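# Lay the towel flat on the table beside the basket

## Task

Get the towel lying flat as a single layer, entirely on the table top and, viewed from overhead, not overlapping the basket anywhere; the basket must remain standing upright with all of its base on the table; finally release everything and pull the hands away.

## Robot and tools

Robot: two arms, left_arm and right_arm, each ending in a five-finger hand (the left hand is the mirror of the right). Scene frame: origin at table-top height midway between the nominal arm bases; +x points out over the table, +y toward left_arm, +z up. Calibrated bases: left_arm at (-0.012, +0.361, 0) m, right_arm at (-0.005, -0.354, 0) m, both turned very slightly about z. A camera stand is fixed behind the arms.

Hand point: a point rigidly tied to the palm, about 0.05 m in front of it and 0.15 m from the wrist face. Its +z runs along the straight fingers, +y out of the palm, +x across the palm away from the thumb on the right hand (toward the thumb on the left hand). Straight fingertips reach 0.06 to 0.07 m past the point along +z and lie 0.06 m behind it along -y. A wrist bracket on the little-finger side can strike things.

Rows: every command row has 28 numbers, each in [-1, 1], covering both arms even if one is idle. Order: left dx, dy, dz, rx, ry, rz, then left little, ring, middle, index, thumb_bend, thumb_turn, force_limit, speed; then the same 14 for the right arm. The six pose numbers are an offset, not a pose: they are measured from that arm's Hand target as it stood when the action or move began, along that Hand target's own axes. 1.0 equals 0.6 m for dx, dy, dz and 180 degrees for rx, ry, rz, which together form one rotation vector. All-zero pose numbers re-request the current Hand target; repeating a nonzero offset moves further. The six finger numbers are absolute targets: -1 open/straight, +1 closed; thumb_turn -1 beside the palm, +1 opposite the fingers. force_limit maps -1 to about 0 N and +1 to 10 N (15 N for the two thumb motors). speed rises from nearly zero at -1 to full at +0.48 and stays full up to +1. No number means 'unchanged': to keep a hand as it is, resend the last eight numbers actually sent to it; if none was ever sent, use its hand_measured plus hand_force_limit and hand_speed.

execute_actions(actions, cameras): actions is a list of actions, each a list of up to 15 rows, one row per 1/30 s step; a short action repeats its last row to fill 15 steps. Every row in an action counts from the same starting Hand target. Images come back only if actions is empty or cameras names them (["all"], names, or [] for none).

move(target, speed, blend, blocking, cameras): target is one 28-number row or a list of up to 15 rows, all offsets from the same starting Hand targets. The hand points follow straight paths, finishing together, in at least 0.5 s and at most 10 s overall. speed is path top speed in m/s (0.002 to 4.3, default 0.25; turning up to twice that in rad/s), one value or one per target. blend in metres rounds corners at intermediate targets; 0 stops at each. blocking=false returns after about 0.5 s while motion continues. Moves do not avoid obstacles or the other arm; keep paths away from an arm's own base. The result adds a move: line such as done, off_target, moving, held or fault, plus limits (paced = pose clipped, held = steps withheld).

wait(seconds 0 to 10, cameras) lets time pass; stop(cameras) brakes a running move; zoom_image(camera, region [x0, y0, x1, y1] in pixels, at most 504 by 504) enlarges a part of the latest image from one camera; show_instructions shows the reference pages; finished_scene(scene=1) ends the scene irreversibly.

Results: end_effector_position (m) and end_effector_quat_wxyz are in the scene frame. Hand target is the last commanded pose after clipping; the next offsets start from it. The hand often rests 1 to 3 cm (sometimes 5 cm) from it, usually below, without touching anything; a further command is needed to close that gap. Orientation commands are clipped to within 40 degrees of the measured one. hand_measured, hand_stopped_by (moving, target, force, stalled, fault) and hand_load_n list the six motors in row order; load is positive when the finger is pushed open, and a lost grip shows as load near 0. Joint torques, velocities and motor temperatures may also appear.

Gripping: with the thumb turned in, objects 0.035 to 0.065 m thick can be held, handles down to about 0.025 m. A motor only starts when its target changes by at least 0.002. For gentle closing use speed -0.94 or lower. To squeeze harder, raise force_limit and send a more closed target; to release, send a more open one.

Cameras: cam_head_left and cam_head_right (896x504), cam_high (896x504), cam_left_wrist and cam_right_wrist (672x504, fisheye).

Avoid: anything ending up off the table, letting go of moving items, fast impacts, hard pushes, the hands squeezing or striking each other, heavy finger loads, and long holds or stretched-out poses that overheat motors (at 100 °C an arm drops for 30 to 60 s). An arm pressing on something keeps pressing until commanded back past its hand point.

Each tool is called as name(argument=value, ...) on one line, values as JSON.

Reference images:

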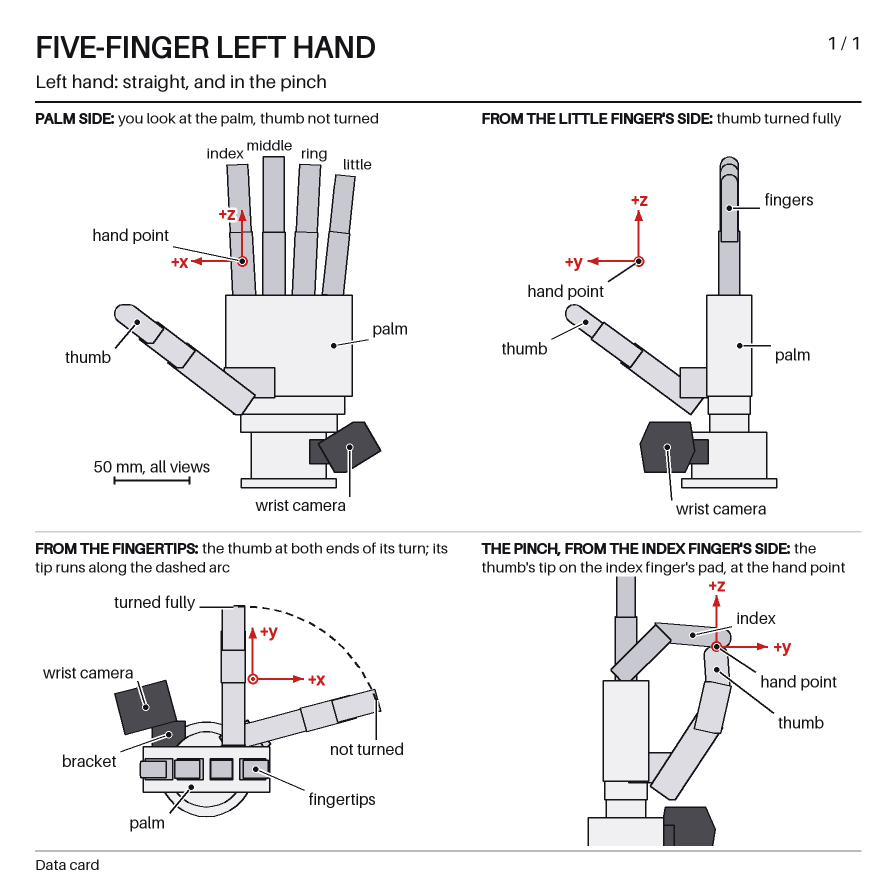

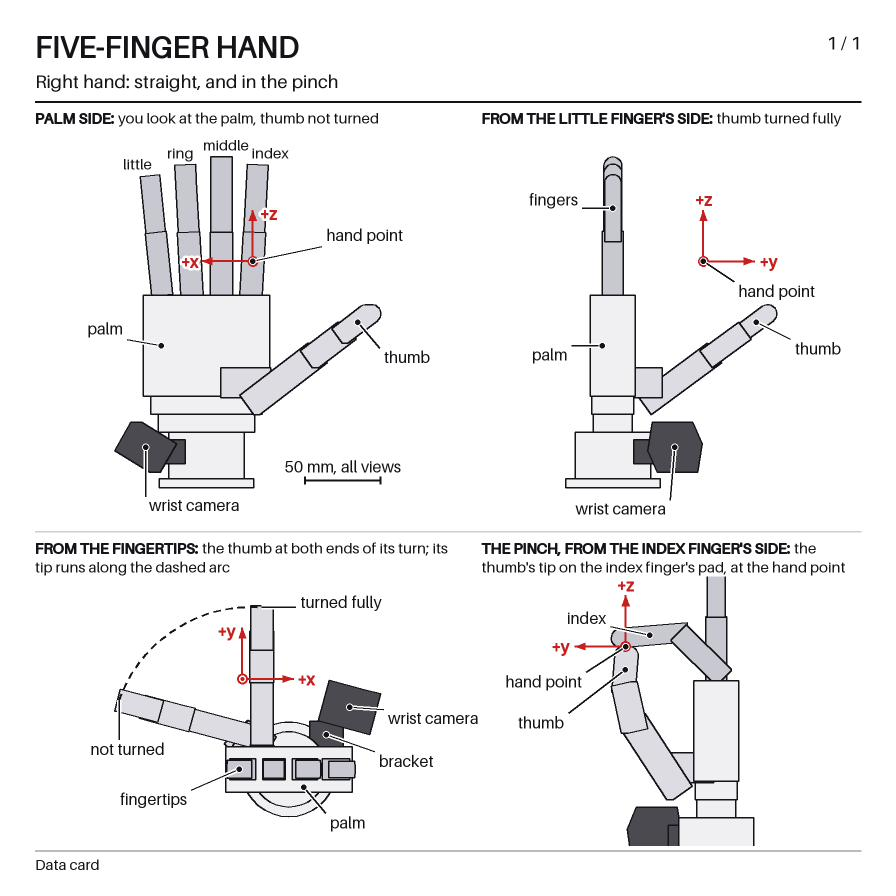

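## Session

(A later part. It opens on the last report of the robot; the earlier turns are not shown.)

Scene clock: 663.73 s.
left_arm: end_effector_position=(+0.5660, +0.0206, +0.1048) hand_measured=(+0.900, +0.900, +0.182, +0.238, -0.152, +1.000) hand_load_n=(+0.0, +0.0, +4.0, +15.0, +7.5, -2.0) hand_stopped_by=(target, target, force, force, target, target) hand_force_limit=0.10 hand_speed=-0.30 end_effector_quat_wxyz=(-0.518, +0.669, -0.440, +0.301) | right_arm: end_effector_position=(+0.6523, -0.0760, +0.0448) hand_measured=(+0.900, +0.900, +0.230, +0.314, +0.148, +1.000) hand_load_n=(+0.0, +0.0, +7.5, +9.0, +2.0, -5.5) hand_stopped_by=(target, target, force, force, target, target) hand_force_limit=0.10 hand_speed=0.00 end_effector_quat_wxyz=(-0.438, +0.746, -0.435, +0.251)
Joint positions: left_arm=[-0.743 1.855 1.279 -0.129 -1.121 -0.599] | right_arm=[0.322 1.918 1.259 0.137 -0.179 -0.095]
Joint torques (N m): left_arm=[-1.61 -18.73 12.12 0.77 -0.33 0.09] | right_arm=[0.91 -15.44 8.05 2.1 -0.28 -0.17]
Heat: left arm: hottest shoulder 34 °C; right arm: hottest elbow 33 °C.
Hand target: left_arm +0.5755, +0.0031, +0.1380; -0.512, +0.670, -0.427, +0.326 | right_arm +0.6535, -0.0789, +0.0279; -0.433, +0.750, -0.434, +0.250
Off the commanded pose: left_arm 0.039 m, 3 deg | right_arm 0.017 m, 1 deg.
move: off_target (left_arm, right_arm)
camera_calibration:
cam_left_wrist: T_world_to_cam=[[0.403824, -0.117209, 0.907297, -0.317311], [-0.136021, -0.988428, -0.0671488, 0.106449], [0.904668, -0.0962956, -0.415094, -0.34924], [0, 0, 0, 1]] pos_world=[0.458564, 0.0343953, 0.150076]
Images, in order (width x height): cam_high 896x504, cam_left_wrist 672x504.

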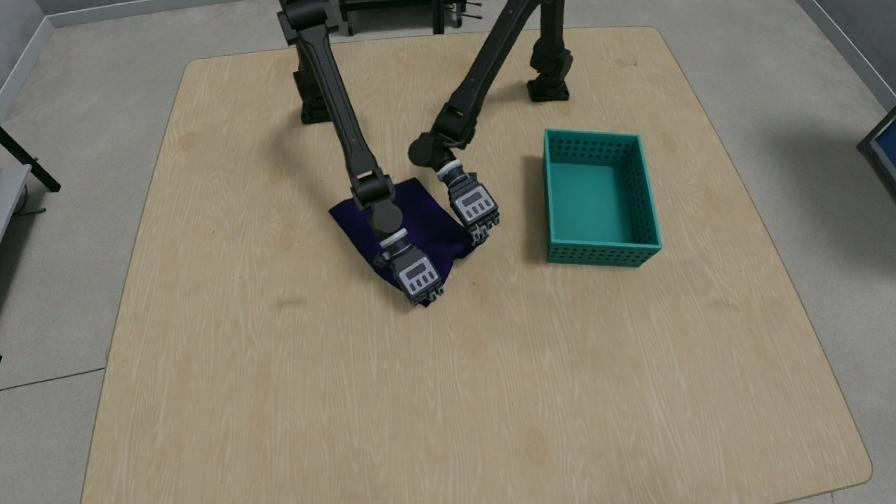

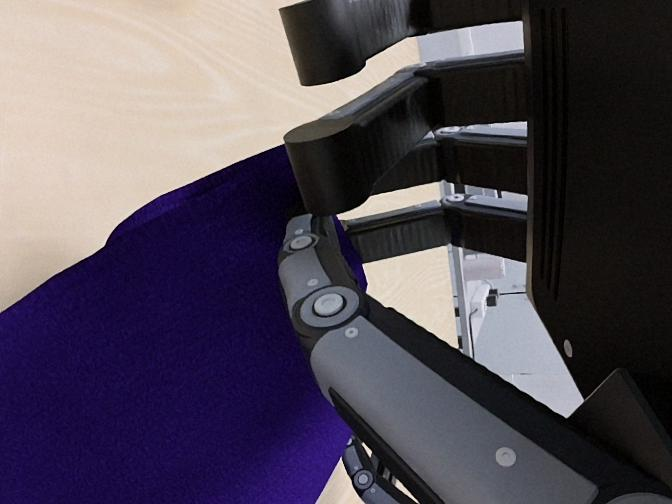

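move(target=[0,0.0725,0.0194,0,0,0,0.9,0.9,0.4,0.4,-0.15,1,0.1,-0.3,0,-0.0722,-0.0417,0.0829,-0.0772,-0.032,0.9,0.9,-0.45,-0.45,-0.15,1,0.1,0.3], speed=0.12, cameras=["cam_high","cam_left_wrist","cam_right_wrist"])

zoom_image(camera="cam_high", region=[360, 170, 560, 340])

Scene clock: 678.97 s.
left_arm: end_effector_position=(+0.5743, +0.0128, +0.0911) hand_measured=(+0.900, +0.900, +0.182, +0.238, -0.152, +1.000) hand_load_n=(+0.0, +0.0, +4.0, +15.0, +8.0, -1.5) hand_stopped_by=(target, target, force, force, target, target) hand_force_limit=0.10 hand_speed=-0.30 end_effector_quat_wxyz=(-0.515, +0.672, -0.428, +0.317) | right_arm: end_effector_position=(+0.6507, -0.0736, +0.0815) hand_measured=(+0.900, +0.900, -0.450, -0.450, -0.150, +1.000) hand_load_n=(+0.0, +0.0, +0.0, +0.0, +0.0, +0.0) hand_stopped_by=(target, target, target, target, target, target) hand_force_limit=0.10 hand_speed=0.30 end_effector_quat_wxyz=(-0.562, +0.733, -0.310, +0.224)
Joint positions: left_arm=[-0.743 1.894 1.279 -0.049 -1.121 -0.599] | right_arm=[0.245 1.918 1.207 0.396 -0.528 -0.143]
Joint torques (N m): left_arm=[-1.32 -16.56 8.68 1.62 -0.32 0.07] | right_arm=[0.79 -17.55 7.35 2.26 -0.37 -0.24]
Heat: left arm: hottest elbow 35 °C; right arm: hottest elbow 33 °C.
Hand target: left_arm +0.5753, +0.0030, +0.0931; -0.512, +0.670, -0.427, +0.326 | right_arm +0.6534, -0.0790, +0.0780; -0.562, +0.733, -0.305, +0.233
Off the commanded pose: left_arm 0.010 m, 1 deg | right_arm 0.007 m, 1 deg.
move: done
camera_calibration:
cam_left_wrist: T_world_to_cam=[[0.377194, -0.0921103, 0.921542, -0.295501], [-0.134428, -0.989949, -0.0439255, 0.0959926], [0.916326, -0.107312, -0.385786, -0.372289], [0, 0, 0, 1]] pos_world=[0.465503, 0.027858, 0.132909]
cam_right_wrist: T_world_to_cam=[[0.00107579, -0.300575, -0.953757, 0.0658708], [-0.987369, 0.150789, -0.0486347, 0.649886], [0.158435, 0.941763, -0.296617, 0.106531], [0, 0, 0, 1]] pos_world=[0.624728, -0.178524, 0.126031]
Images, in order (width x height): cam_high 896x504, cam_left_wrist 672x504, cam_right_wrist 672x504.

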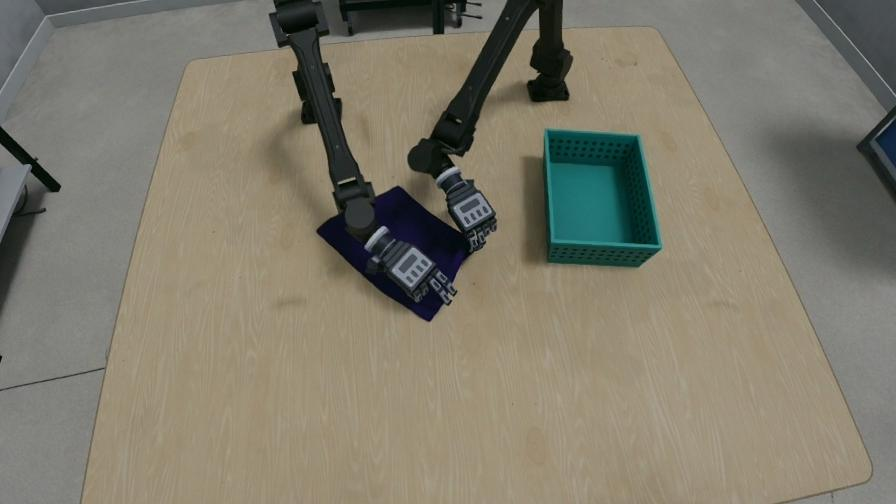

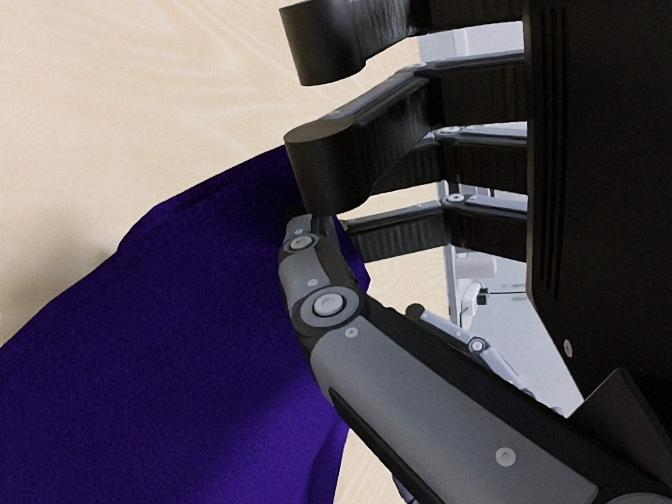

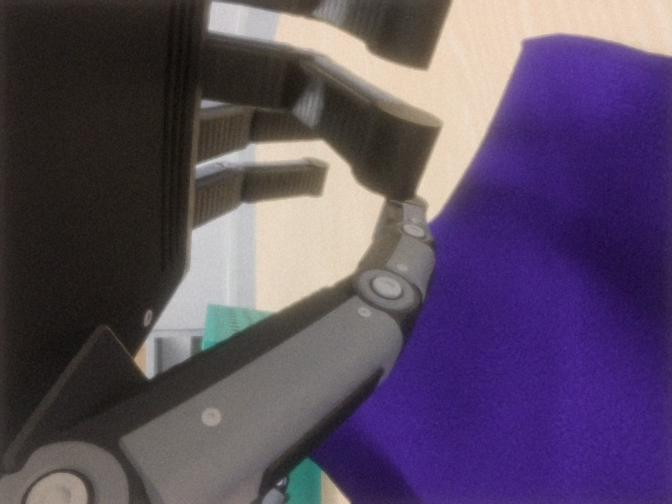

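Scaled by 2.520.

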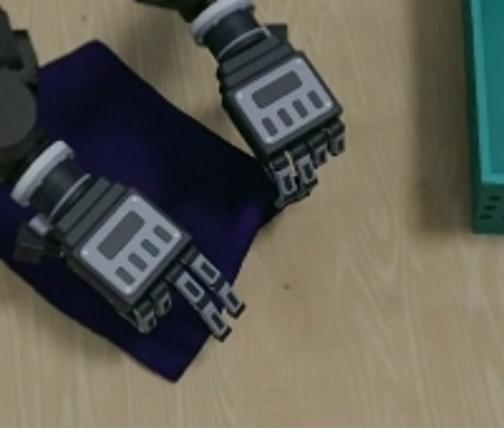

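move(target=[[0,0,0,0,0,0,0.9,0.9,0.4,0.4,-0.15,1,0.1,-0.3,0.0255,0.0638,0.0192,0,0,0,0.9,0.9,-0.45,-0.45,-0.15,1,0.1,-0.3],[0,0,0,0,0,0,0.9,0.9,0.4,0.4,-0.15,1,0.1,-0.3,0.0255,0.1,0.0285,0,0,0,0.9,0.9,-0.45,-0.45,-0.15,1,0.1,-0.3],[0,0,0,0,0,0,0.9,0.9,0.4,0.4,-0.15,1,0.1,-0.3,0.0255,0.1,0.0285,0,0,0,0.9,0.9,0.4,0.4,-0.15,1,0.1,-0.3]], speed=[0.1,0.05,0.05], cameras=["cam_high","cam_left_wrist","cam_right_wrist"])

zoom_image(camera="cam_high", region=[360, 170, 560, 340])

Scene clock: 699.93 s.
left_arm: end_effector_position=(+0.5743, +0.0128, +0.0909) hand_measured=(+0.900, +0.900, +0.182, +0.238, -0.152, +1.000) hand_load_n=(+0.0, +0.0, +4.0, +15.0, +7.5, -1.5) hand_stopped_by=(target, target, force, force, target, target) hand_force_limit=0.10 hand_speed=-0.30 end_effector_quat_wxyz=(-0.515, +0.672, -0.428, +0.317) | right_arm: end_effector_position=(+0.6628, -0.0839, +0.0361) hand_measured=(+0.900, +0.900, +0.184, +0.312, -0.150, +1.000) hand_load_n=(+0.0, +0.0, +4.5, +5.5, +2.5, -5.5) hand_stopped_by=(target, target, force, force, target, target) hand_force_limit=0.10 hand_speed=-0.30 end_effector_quat_wxyz=(-0.569, +0.728, -0.303, +0.233)
Joint positions: left_arm=[-0.743 1.895 1.279 -0.049 -1.121 -0.599] | right_arm=[0.222 2.023 1.207 0.524 -0.551 -0.15]
Joint torques (N m): left_arm=[-1.61 -16.79 8.59 1.59 -0.32 0.07] | right_arm=[0.67 -15.21 7.32 1.77 -0.29 -0.24]
Heat: left arm: hottest elbow 35 °C; right arm: hottest elbow 34 °C.
Hand target: left_arm +0.5753, +0.0030, +0.0929; -0.512, +0.670, -0.427, +0.326 | right_arm +0.6650, -0.0891, +0.0156; -0.562, +0.733, -0.304, +0.233
Off the commanded pose: left_arm 0.010 m, 1 deg | right_arm 0.021 m, 1 deg.
move: off_target (right_arm); target 3's new numbers were sent with right_arm's hand 0.021 m and 1 deg from that target
camera_calibration:
cam_left_wrist: T_world_to_cam=[[0.377465, -0.0923289, 0.92141, -0.295327], [-0.134432, -0.98994, -0.0441245, 0.0960079], [0.916214, -0.107212, -0.386079, -0.372316], [0, 0, 0, 1]] pos_world=[0.465503, 0.0278583, 0.13261]
cam_right_wrist: T_world_to_cam=[[0.0269238, -0.294007, -0.955424, 0.00295588], [-0.98593, 0.149924, -0.0739187, 0.661054], [0.164974, 0.943972, -0.285834, 0.096291], [0, 0, 0, 1]] pos_world=[0.635788, -0.189135, 0.0792116]
Images, in order (width x height): cam_high 896x504, cam_left_wrist 672x504, cam_right_wrist 672x504.

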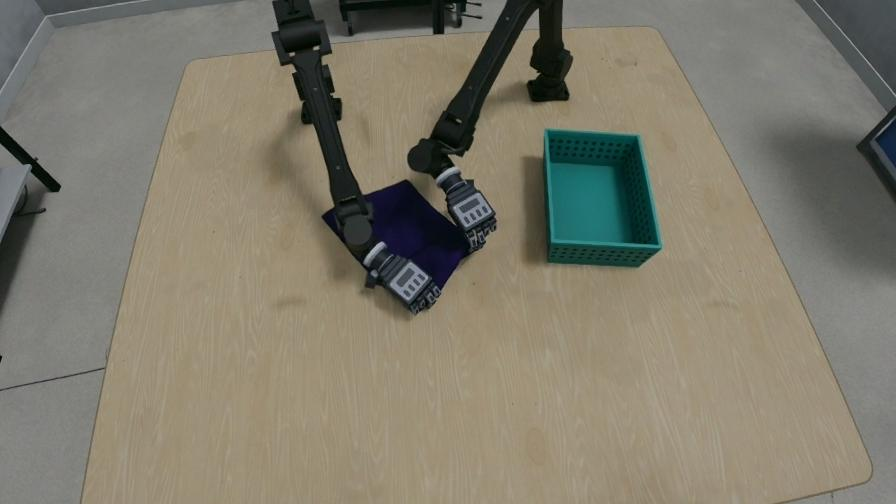

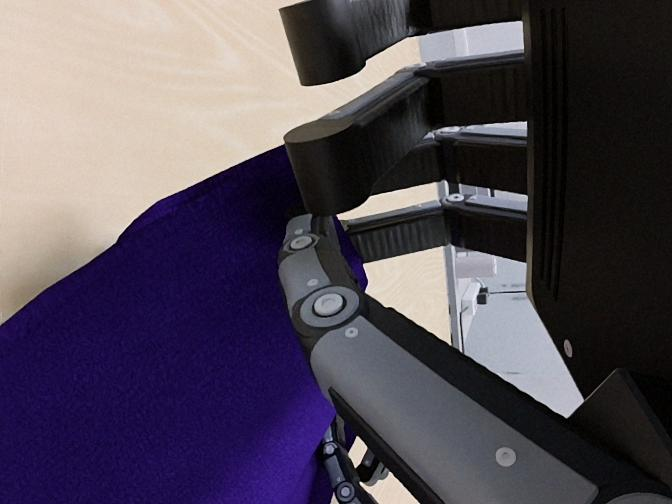

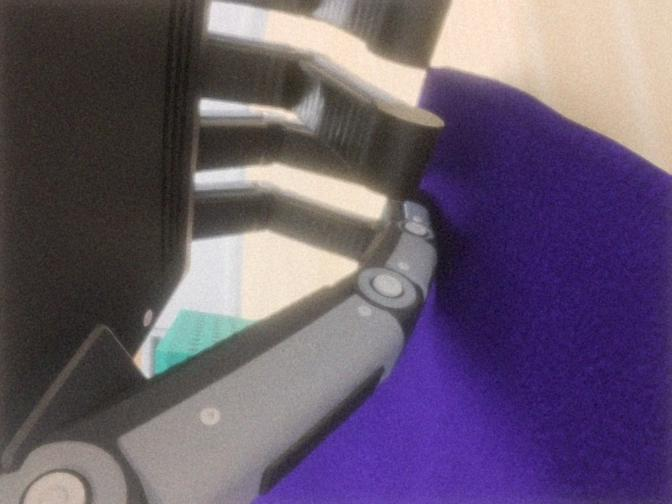

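Scaled by 2.520.

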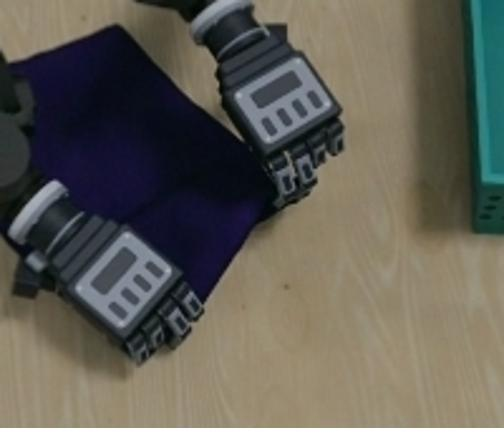

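move(target=[[0,0,0,0,0,0,0.9,0.9,0.4,0.4,-0.15,1,0.1,-0.3,0,0,0,0,0,0,0.9,0.9,0.6,0.6,-0.15,1,0.5,-0.5],[0,0,0,0,0,0,0.9,0.9,0.4,0.4,-0.15,1,0.1,-0.3,0,-0.13,-0.0345,0,0,0,0.9,0.9,0.6,0.6,-0.15,1,0.5,-0.5]], speed=[0.1,0.1], cameras=["cam_high","cam_right_wrist"])

zoom_image(camera="cam_high", region=[360, 170, 560, 340])

Scene clock: 706.57 s.
left_arm: end_effector_position=(+0.5743, +0.0128, +0.0909) hand_measured=(+0.900, +0.900, +0.182, +0.238, -0.152, +1.000) hand_load_n=(+0.0, +0.0, +4.0, +15.0, +8.0, -2.0) hand_stopped_by=(target, target, force, force, target, target) hand_force_limit=0.10 hand_speed=-0.30 end_effector_quat_wxyz=(-0.515, +0.672, -0.428, +0.317) | right_arm: end_effector_position=(+0.6508, -0.0868, +0.0723) hand_measured=(+0.900, +0.900, +0.212, +0.350, -0.152, +1.000) hand_load_n=(+0.0, +0.0, +10.0, +7.5, +3.5, -7.0) hand_stopped_by=(target, target, force, force, target, target) hand_force_limit=0.50 hand_speed=-0.50 end_effector_quat_wxyz=(-0.556, +0.737, -0.316, +0.216)
Joint positions: left_arm=[-0.743 1.895 1.279 -0.049 -1.121 -0.599] | right_arm=[0.222 1.927 1.207 0.376 -0.552 -0.151]
Joint torques (N m): left_arm=[-1.67 -16.85 8.61 1.62 -0.32 0.07] | right_arm=[1.49 -19.72 10.73 0.79 -0.29 -0.17]
Heat: left arm: hottest elbow 34 °C; right arm: hottest elbow 34 °C.
Hand target: left_arm +0.5753, +0.0030, +0.0929; -0.512, +0.670, -0.427, +0.326 | right_arm +0.6651, -0.0889, +0.0963; -0.562, +0.733, -0.304, +0.233
Off the commanded pose: left_arm 0.010 m, 1 deg | right_arm 0.028 m, 3 deg.
move: off_target (right_arm)
camera_calibration:
cam_right_wrist: T_world_to_cam=[[-0.0215647, -0.305232, -0.952034, 0.0672396], [-0.988486, 0.149161, -0.025432, 0.650417], [0.149769, 0.940524, -0.304934, 0.122299], [0, 0, 0, 1]] pos_world=[0.626061, -0.191518, 0.117849]
Images, in order (width x height): cam_high 896x504, cam_right_wrist 672x504.

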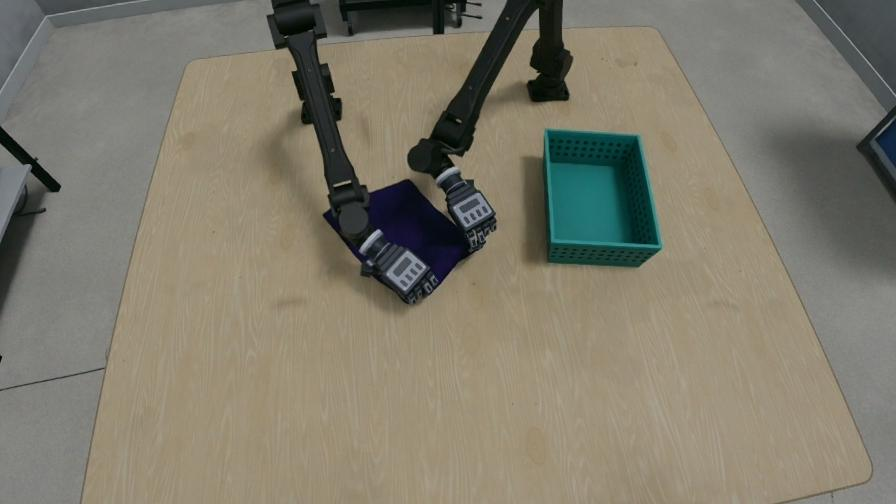

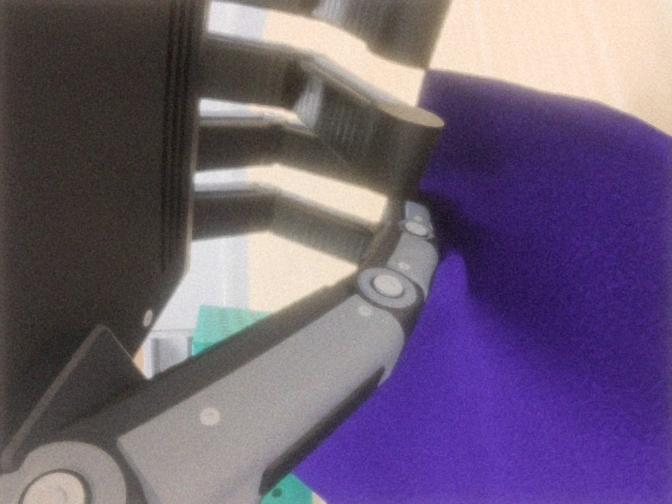

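Scaled by 2.520.

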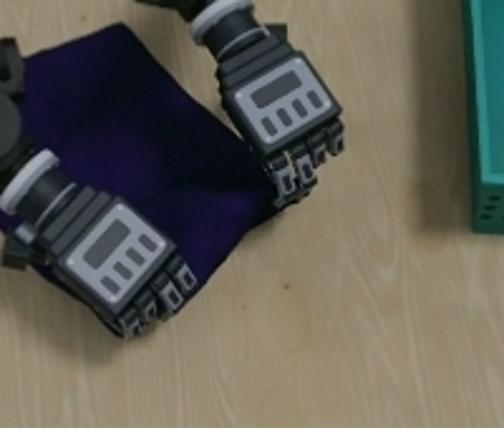

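move(target=[0.0018,-0.2405,-0.1133,0,0.067,0.018,0.9,0.9,0.4,0.4,-0.15,1,0.1,-0.3,-0.0518,-0.2212,-0.1645,0,0.12,0.032,0.9,0.9,0.6,0.6,-0.15,1,0.5,-0.5], speed=0.12, cameras=["cam_high","cam_head_left","cam_left_wrist","cam_right_wrist"])

Scene clock: 733.07 s.
left_arm: end_effector_position=(+0.5461, +0.0052, +0.2126) hand_measured=(+0.900, +0.900, +0.182, +0.238, -0.152, +1.000) hand_load_n=(+0.0, +0.0, +4.0, +15.0, +8.0, -2.0) hand_stopped_by=(target, target, force, force, target, target) hand_force_limit=0.10 hand_speed=-0.30 end_effector_quat_wxyz=(-0.477, +0.624, -0.507, +0.355) | right_arm: end_effector_position=(+0.6061, -0.1152, +0.2457) hand_measured=(+0.900, +0.900, +0.212, +0.350, -0.152, +1.000) hand_load_n=(+0.0, +0.0, +9.5, +8.0, +3.5, -7.0) hand_stopped_by=(target, target, force, force, target, target) hand_force_limit=0.50 hand_speed=-0.50 end_effector_quat_wxyz=(-0.503, +0.662, -0.437, +0.344)
Joint positions: left_arm=[-0.746 1.641 1.27 -0.152 -0.942 -0.392] | right_arm=[0.311 1.489 1.113 0.114 -0.078 -0.038]
Joint torques (N m): left_arm=[-1.67 -16.79 13.34 0.96 -0.11 0.17] | right_arm=[2.37 -14.51 9.22 1.18 0.01 0.11]
Heat: left arm: hottest elbow 34 °C; right arm: hottest elbow 35 °C.
Hand target: left_arm +0.5506, -0.0097, +0.2500; -0.474, +0.620, -0.497, +0.380 | right_arm +0.6001, -0.1099, +0.2500; -0.506, +0.660, -0.441, +0.338
Off the commanded pose: left_arm 0.041 m, 3 deg | right_arm 0.009 m, 1 deg.
move: off_target (left_arm)
camera_calibration:
cam_left_wrist: T_world_to_cam=[[0.378774, -0.18706, 0.906388, -0.39465], [-0.340548, -0.938819, -0.0514402, 0.203903], [0.860557, -0.289184, -0.419303, -0.261968], [0, 0, 0, 1]] pos_world=[0.44436, 0.0418477, 0.258351]
cam_right_wrist: T_world_to_cam=[[-0.0914905, -0.305665, -0.947733, 0.26405], [-0.852314, 0.516207, -0.0842089, 0.589048], [0.514966, 0.800062, -0.30775, -0.0282173], [0, 0, 0, 1]] pos_world=[0.540743, -0.200785, 0.291168]
Images, in order (width x height): cam_head_left 896x504, cam_high 896x504, cam_left_wrist 672x504, cam_right_wrist 672x504.

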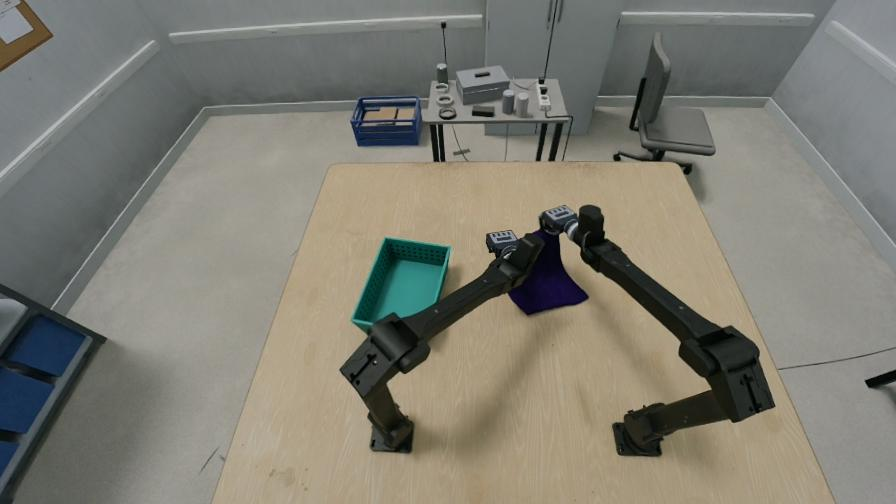

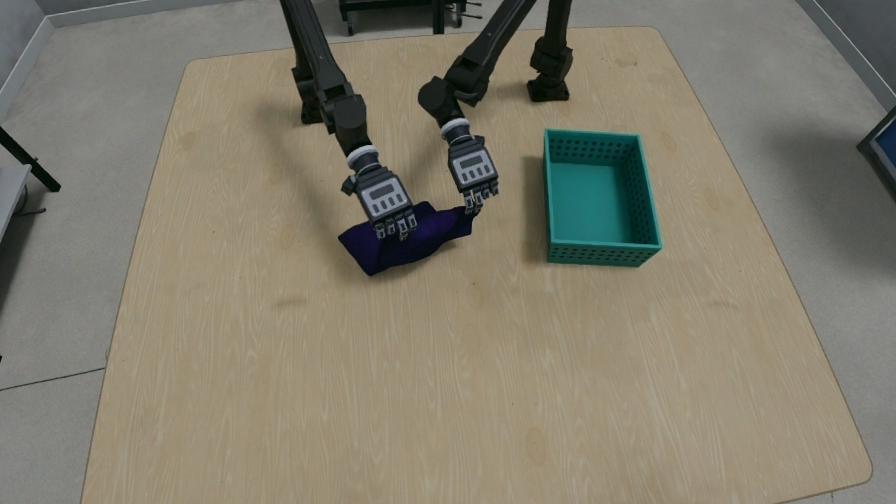

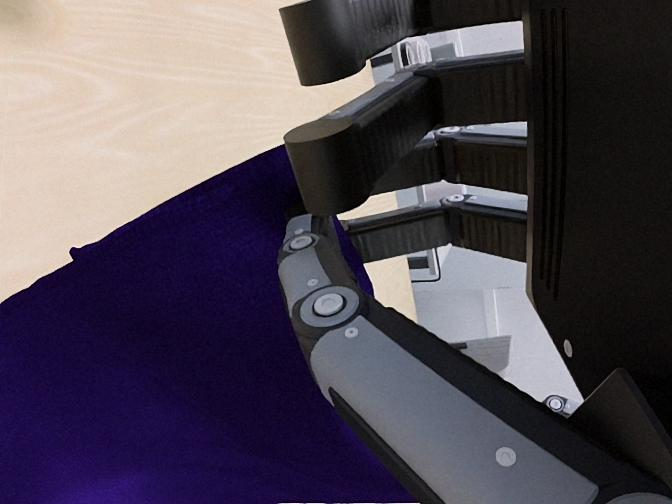

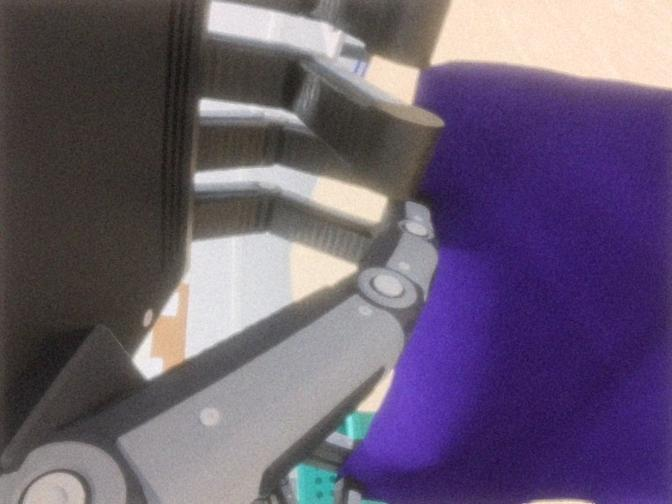

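zoom_image(camera="cam_high", region=[320, 130, 520, 300])

zoom_image(camera="cam_head_left", region=[470, 190, 620, 330])

Scaled by 2.520.

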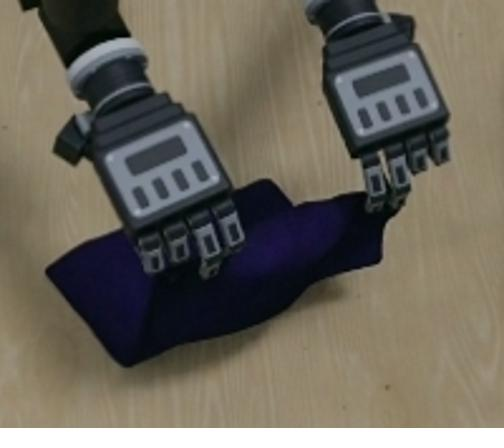

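Scaled by 3.360.

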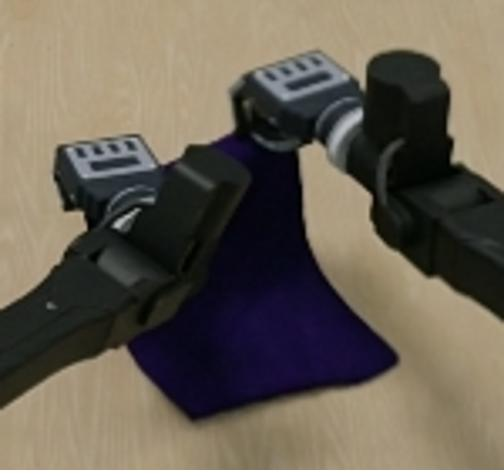

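move(target=[-0.0142,-0.3779,-0.3288,0,0.067,0.018,0.9,0.9,0.4,0.4,-0.15,1,0.1,-0.3,-0.0305,-0.3217,-0.4097,0,0.1213,0.0325,0.9,0.9,0.6,0.6,-0.15,1,0.5,-0.5], speed=0.15, cameras=["cam_high","cam_head_left","cam_left_wrist","cam_right_wrist"])

zoom_image(camera="cam_high", region=[300, 60, 560, 300])

zoom_image(camera="cam_head_left", region=[430, 190, 630, 370])

Scene clock: 747.93 s.
left_arm: end_effector_position=(+0.4252, -0.0258, +0.4852) hand_measured=(+0.900, +0.900, +0.182, +0.238, -0.152, +1.000) hand_load_n=(+0.0, +0.0, +4.0, +14.5, +8.0, -2.0) hand_stopped_by=(target, target, force, force, target, target) hand_force_limit=0.10 hand_speed=-0.30 end_effector_quat_wxyz=(-0.435, +0.563, -0.575, +0.405) | right_arm: end_effector_position=(+0.4231, -0.1690, +0.4699) hand_measured=(+0.900, +0.900, +0.212, +0.350, -0.152, +1.000) hand_load_n=(+0.0, +0.0, +10.0, +8.0, +3.5, -7.0) hand_stopped_by=(target, target, force, force, target, target) hand_force_limit=0.50 hand_speed=-0.50 end_effector_quat_wxyz=(-0.409, +0.576, -0.562, +0.431)
Joint positions: left_arm=[-0.919 1.4 1.722 -0.815 -0.897 -0.35] | right_arm=[0.554 0.999 1.333 -0.683 0.535 0.145]
Joint torques (N m): left_arm=[-1.55 -12.4 14.52 1.06 -0.17 0.08] | right_arm=[2.49 -6.18 14.06 0.94 0.21 0.1]
Heat: left arm: hottest elbow 35 °C; right arm: hottest elbow 35 °C.
Hand target: left_arm +0.4209, -0.0297, +0.5204; -0.429, +0.562, -0.561, +0.430 | right_arm +0.4201, -0.1651, +0.5002; -0.430, +0.561, -0.561, +0.431
Off the commanded pose: left_arm 0.036 m, 3 deg | right_arm 0.031 m, 3 deg.
move: off_target (left_arm, right_arm)
camera_calibration:
cam_left_wrist: T_world_to_cam=[[0.329166, -0.269185, 0.905091, -0.582109], [-0.541023, -0.839344, -0.0528704, 0.236118], [0.773915, -0.472272, -0.421919, -0.019174], [0, 0, 0, 1]] pos_world=[0.334195, 0.0324337, 0.531256]
cam_right_wrist: T_world_to_cam=[[-0.238145, -0.26613, -0.934057, 0.505573], [-0.591296, 0.802679, -0.0779425, 0.414805], [0.770491, 0.533743, -0.348515, 0.0440548], [0, 0, 0, 1]] pos_world=[0.331728, -0.221921, 0.519918]
Images, in order (width x height): cam_head_left 896x504, cam_high 896x504, cam_left_wrist 672x504, cam_right_wrist 672x504.

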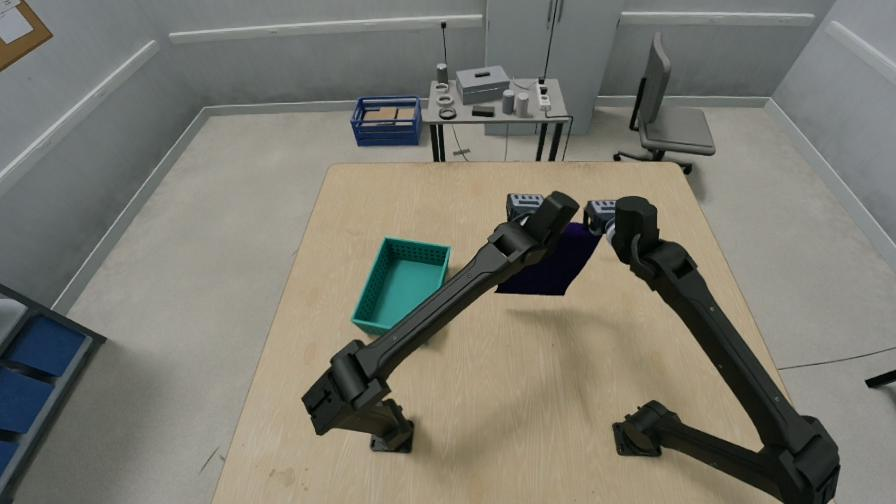

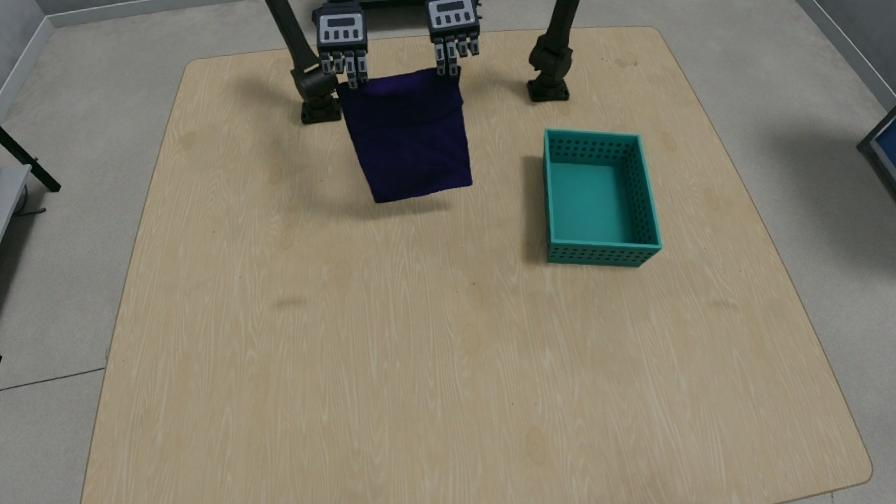

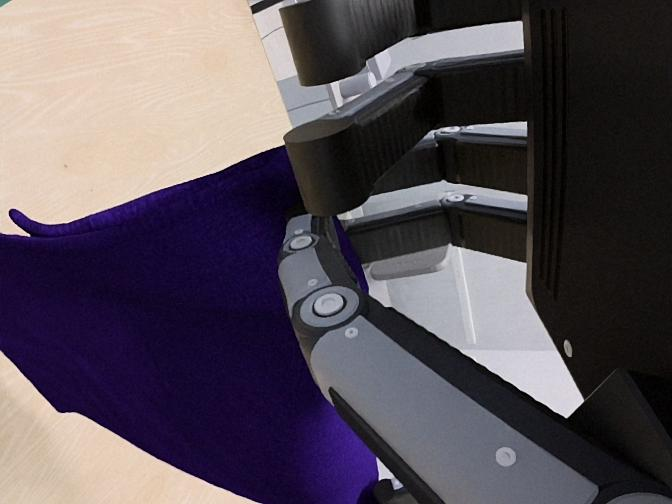

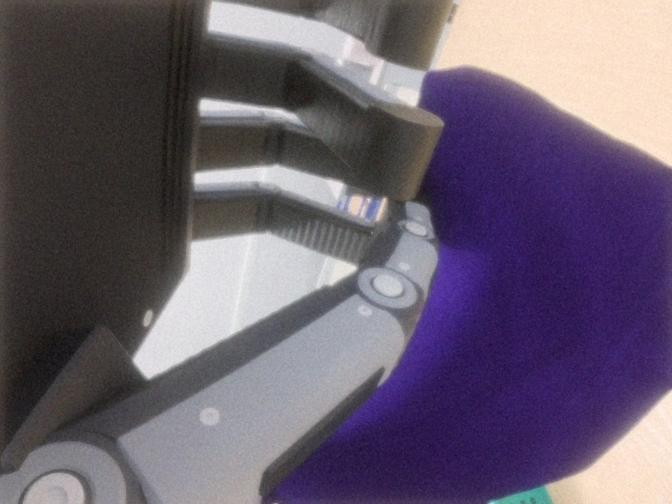

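Scaled by 1.938.

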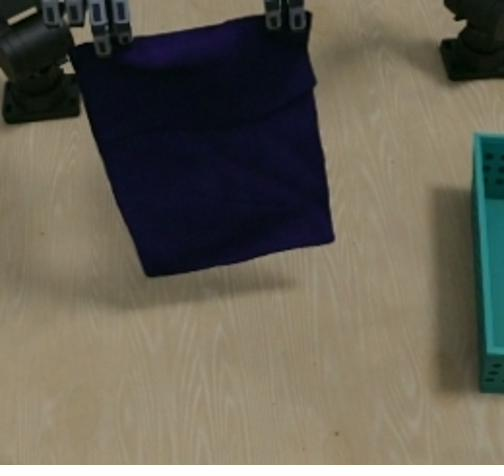

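Scaled by 2.520.

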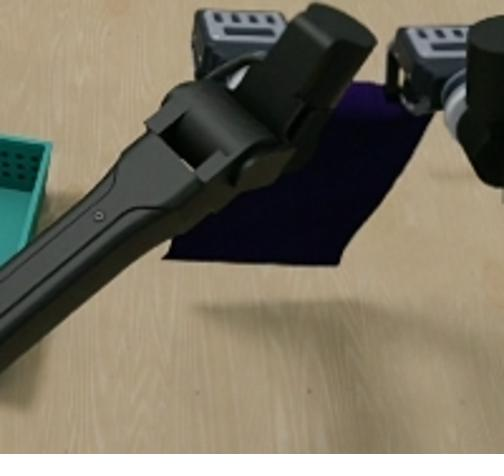

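move(target=[[0,0.158,-0.2008,0,0,0,0.9,0.9,0.4,0.4,-0.15,1,0.1,-0.3,0.008,0.1252,-0.2082,0,0,0,0.9,0.9,0.6,0.6,-0.15,1,0.5,-0.5],[0,0.303,-0.162,0,0,0,0.9,0.9,0.4,0.4,-0.15,1,0.1,-0.3,0.008,0.2702,-0.1693,0,0,0,0.9,0.9,0.6,0.6,-0.15,1,0.5,-0.5]], speed=[0.15,0.08], cameras=["cam_high","cam_head_left"])

zoom_image(camera="cam_high", region=[300, 30, 560, 270])

zoom_image(camera="cam_head_left", region=[430, 230, 650, 430])

Scene clock: 781.20 s.
left_arm: end_effector_position=(+0.2829, -0.0277, +0.3563) hand_measured=(+0.900, +0.900, +0.182, +0.238, -0.152, +1.000) hand_load_n=(+0.0, +0.0, +4.0, +15.0, +8.0, -2.0) hand_stopped_by=(target, target, force, force, target, target) hand_force_limit=0.10 hand_speed=-0.30 end_effector_quat_wxyz=(-0.437, +0.558, -0.573, +0.412) | right_arm: end_effector_position=(+0.2814, -0.1728, +0.3647) hand_measured=(+0.900, +0.900, +0.212, +0.350, -0.152, +1.000) hand_load_n=(+0.0, +0.0, +9.5, +8.0, +3.5, -7.0) hand_stopped_by=(target, target, force, force, target, target) hand_force_limit=0.50 hand_speed=-0.50 end_effector_quat_wxyz=(-0.415, +0.571, -0.559, +0.436)
Joint positions: left_arm=[-1.226 1.201 1.232 -0.782 -1.151 -0.663] | right_arm=[0.933 0.638 0.901 -0.718 0.891 0.329]
Joint torques (N m): left_arm=[-1.61 -10.23 10.07 1.52 -0.64 -0.01] | right_arm=[2.67 -2.32 9.28 2.02 0.42 0.03]
Motor temperatures (°C): left_arm=[22 32 38 23 24 24] | right_arm=[26 28 39 24 23 26]
Heat: left arm: hottest elbow 38 °C; right arm: hottest elbow 39 °C.
Hand target: left_arm +0.2795, -0.0299, +0.3707; -0.429, +0.562, -0.561, +0.430 | right_arm +0.2800, -0.1697, +0.3701; -0.430, +0.561, -0.561, +0.431
Off the commanded pose: left_arm 0.015 m, 3 deg | right_arm 0.006 m, 2 deg.
move: off_target (left_arm)
Images, in order (width x height): cam_head_left 896x504, cam_high 896x504.

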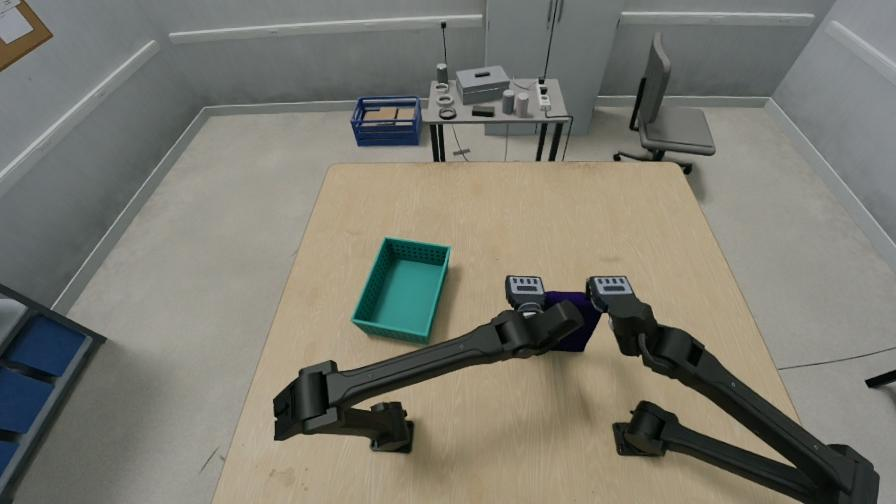

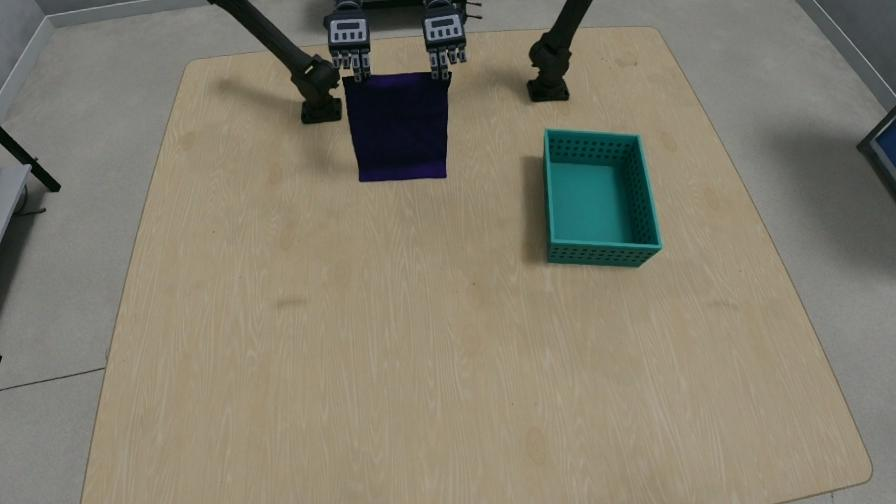

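Scaled by 1.938.

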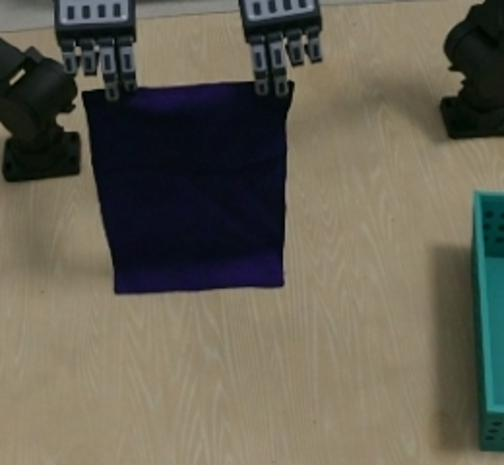

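Scaled by 2.291.

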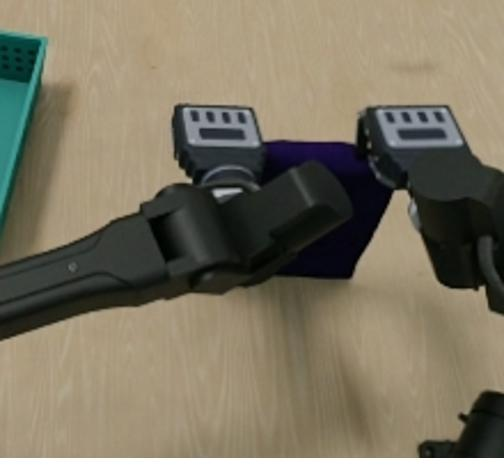

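move(target=[0,-0.0724,-0.0194,0,0,0,0.9,0.9,0.4,0.4,-0.15,1,0.1,-0.3,0,-0.0724,-0.0194,0,0,0,0.9,0.9,0.6,0.6,-0.15,1,0.5,-0.5], speed=0.08, cameras=["cam_high"])

zoom_image(camera="cam_high", region=[320, 50, 490, 210])

Scene clock: 791.80 s.
left_arm: end_effector_position=(+0.2811, -0.0237, +0.3822) hand_measured=(+0.900, +0.900, +0.182, +0.238, -0.152, +1.000) hand_load_n=(+0.0, +0.0, +4.0, +15.0, +7.5, -2.0) hand_stopped_by=(target, target, force, force, target, target) hand_force_limit=0.10 hand_speed=-0.30 end_effector_quat_wxyz=(-0.440, +0.555, -0.577, +0.407) | right_arm: end_effector_position=(+0.2803, -0.1737, +0.3903) hand_measured=(+0.900, +0.900, +0.212, +0.350, -0.152, +1.000) hand_load_n=(+0.0, +0.5, +9.5, +8.0, +3.5, -6.5) hand_stopped_by=(target, target, force, force, target, target) hand_force_limit=0.50 hand_speed=-0.50 end_effector_quat_wxyz=(-0.415, +0.571, -0.559, +0.435)
Joint positions: left_arm=[-1.226 1.201 1.305 -0.87 -1.151 -0.663] | right_arm=[0.934 0.655 0.976 -0.776 0.891 0.329]
Joint torques (N m): left_arm=[-1.44 -9.47 14.45 0.66 -0.63 0.02] | right_arm=[2.32 -1.26 13.6 0.54 0.36 0]
Heat: left arm: hottest elbow 38 °C; right arm: hottest elbow 38 °C.
Hand target: left_arm +0.2796, -0.0299, +0.4157; -0.429, +0.562, -0.561, +0.430 | right_arm +0.2800, -0.1697, +0.4149; -0.430, +0.561, -0.561, +0.431
Off the commanded pose: left_arm 0.034 m, 4 deg | right_arm 0.025 m, 2 deg.
move: off_target (left_arm, right_arm)
Images, in order (width x height): cam_high 896x504.

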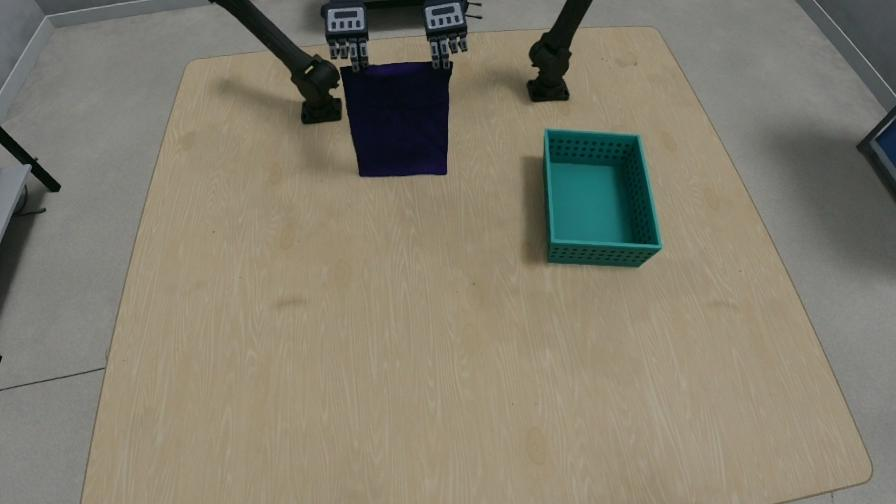

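Scaled by 2.965.

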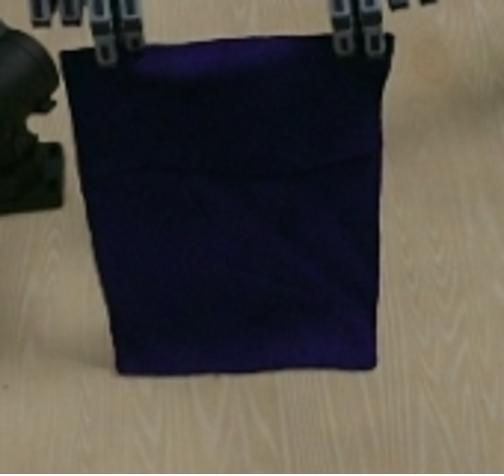

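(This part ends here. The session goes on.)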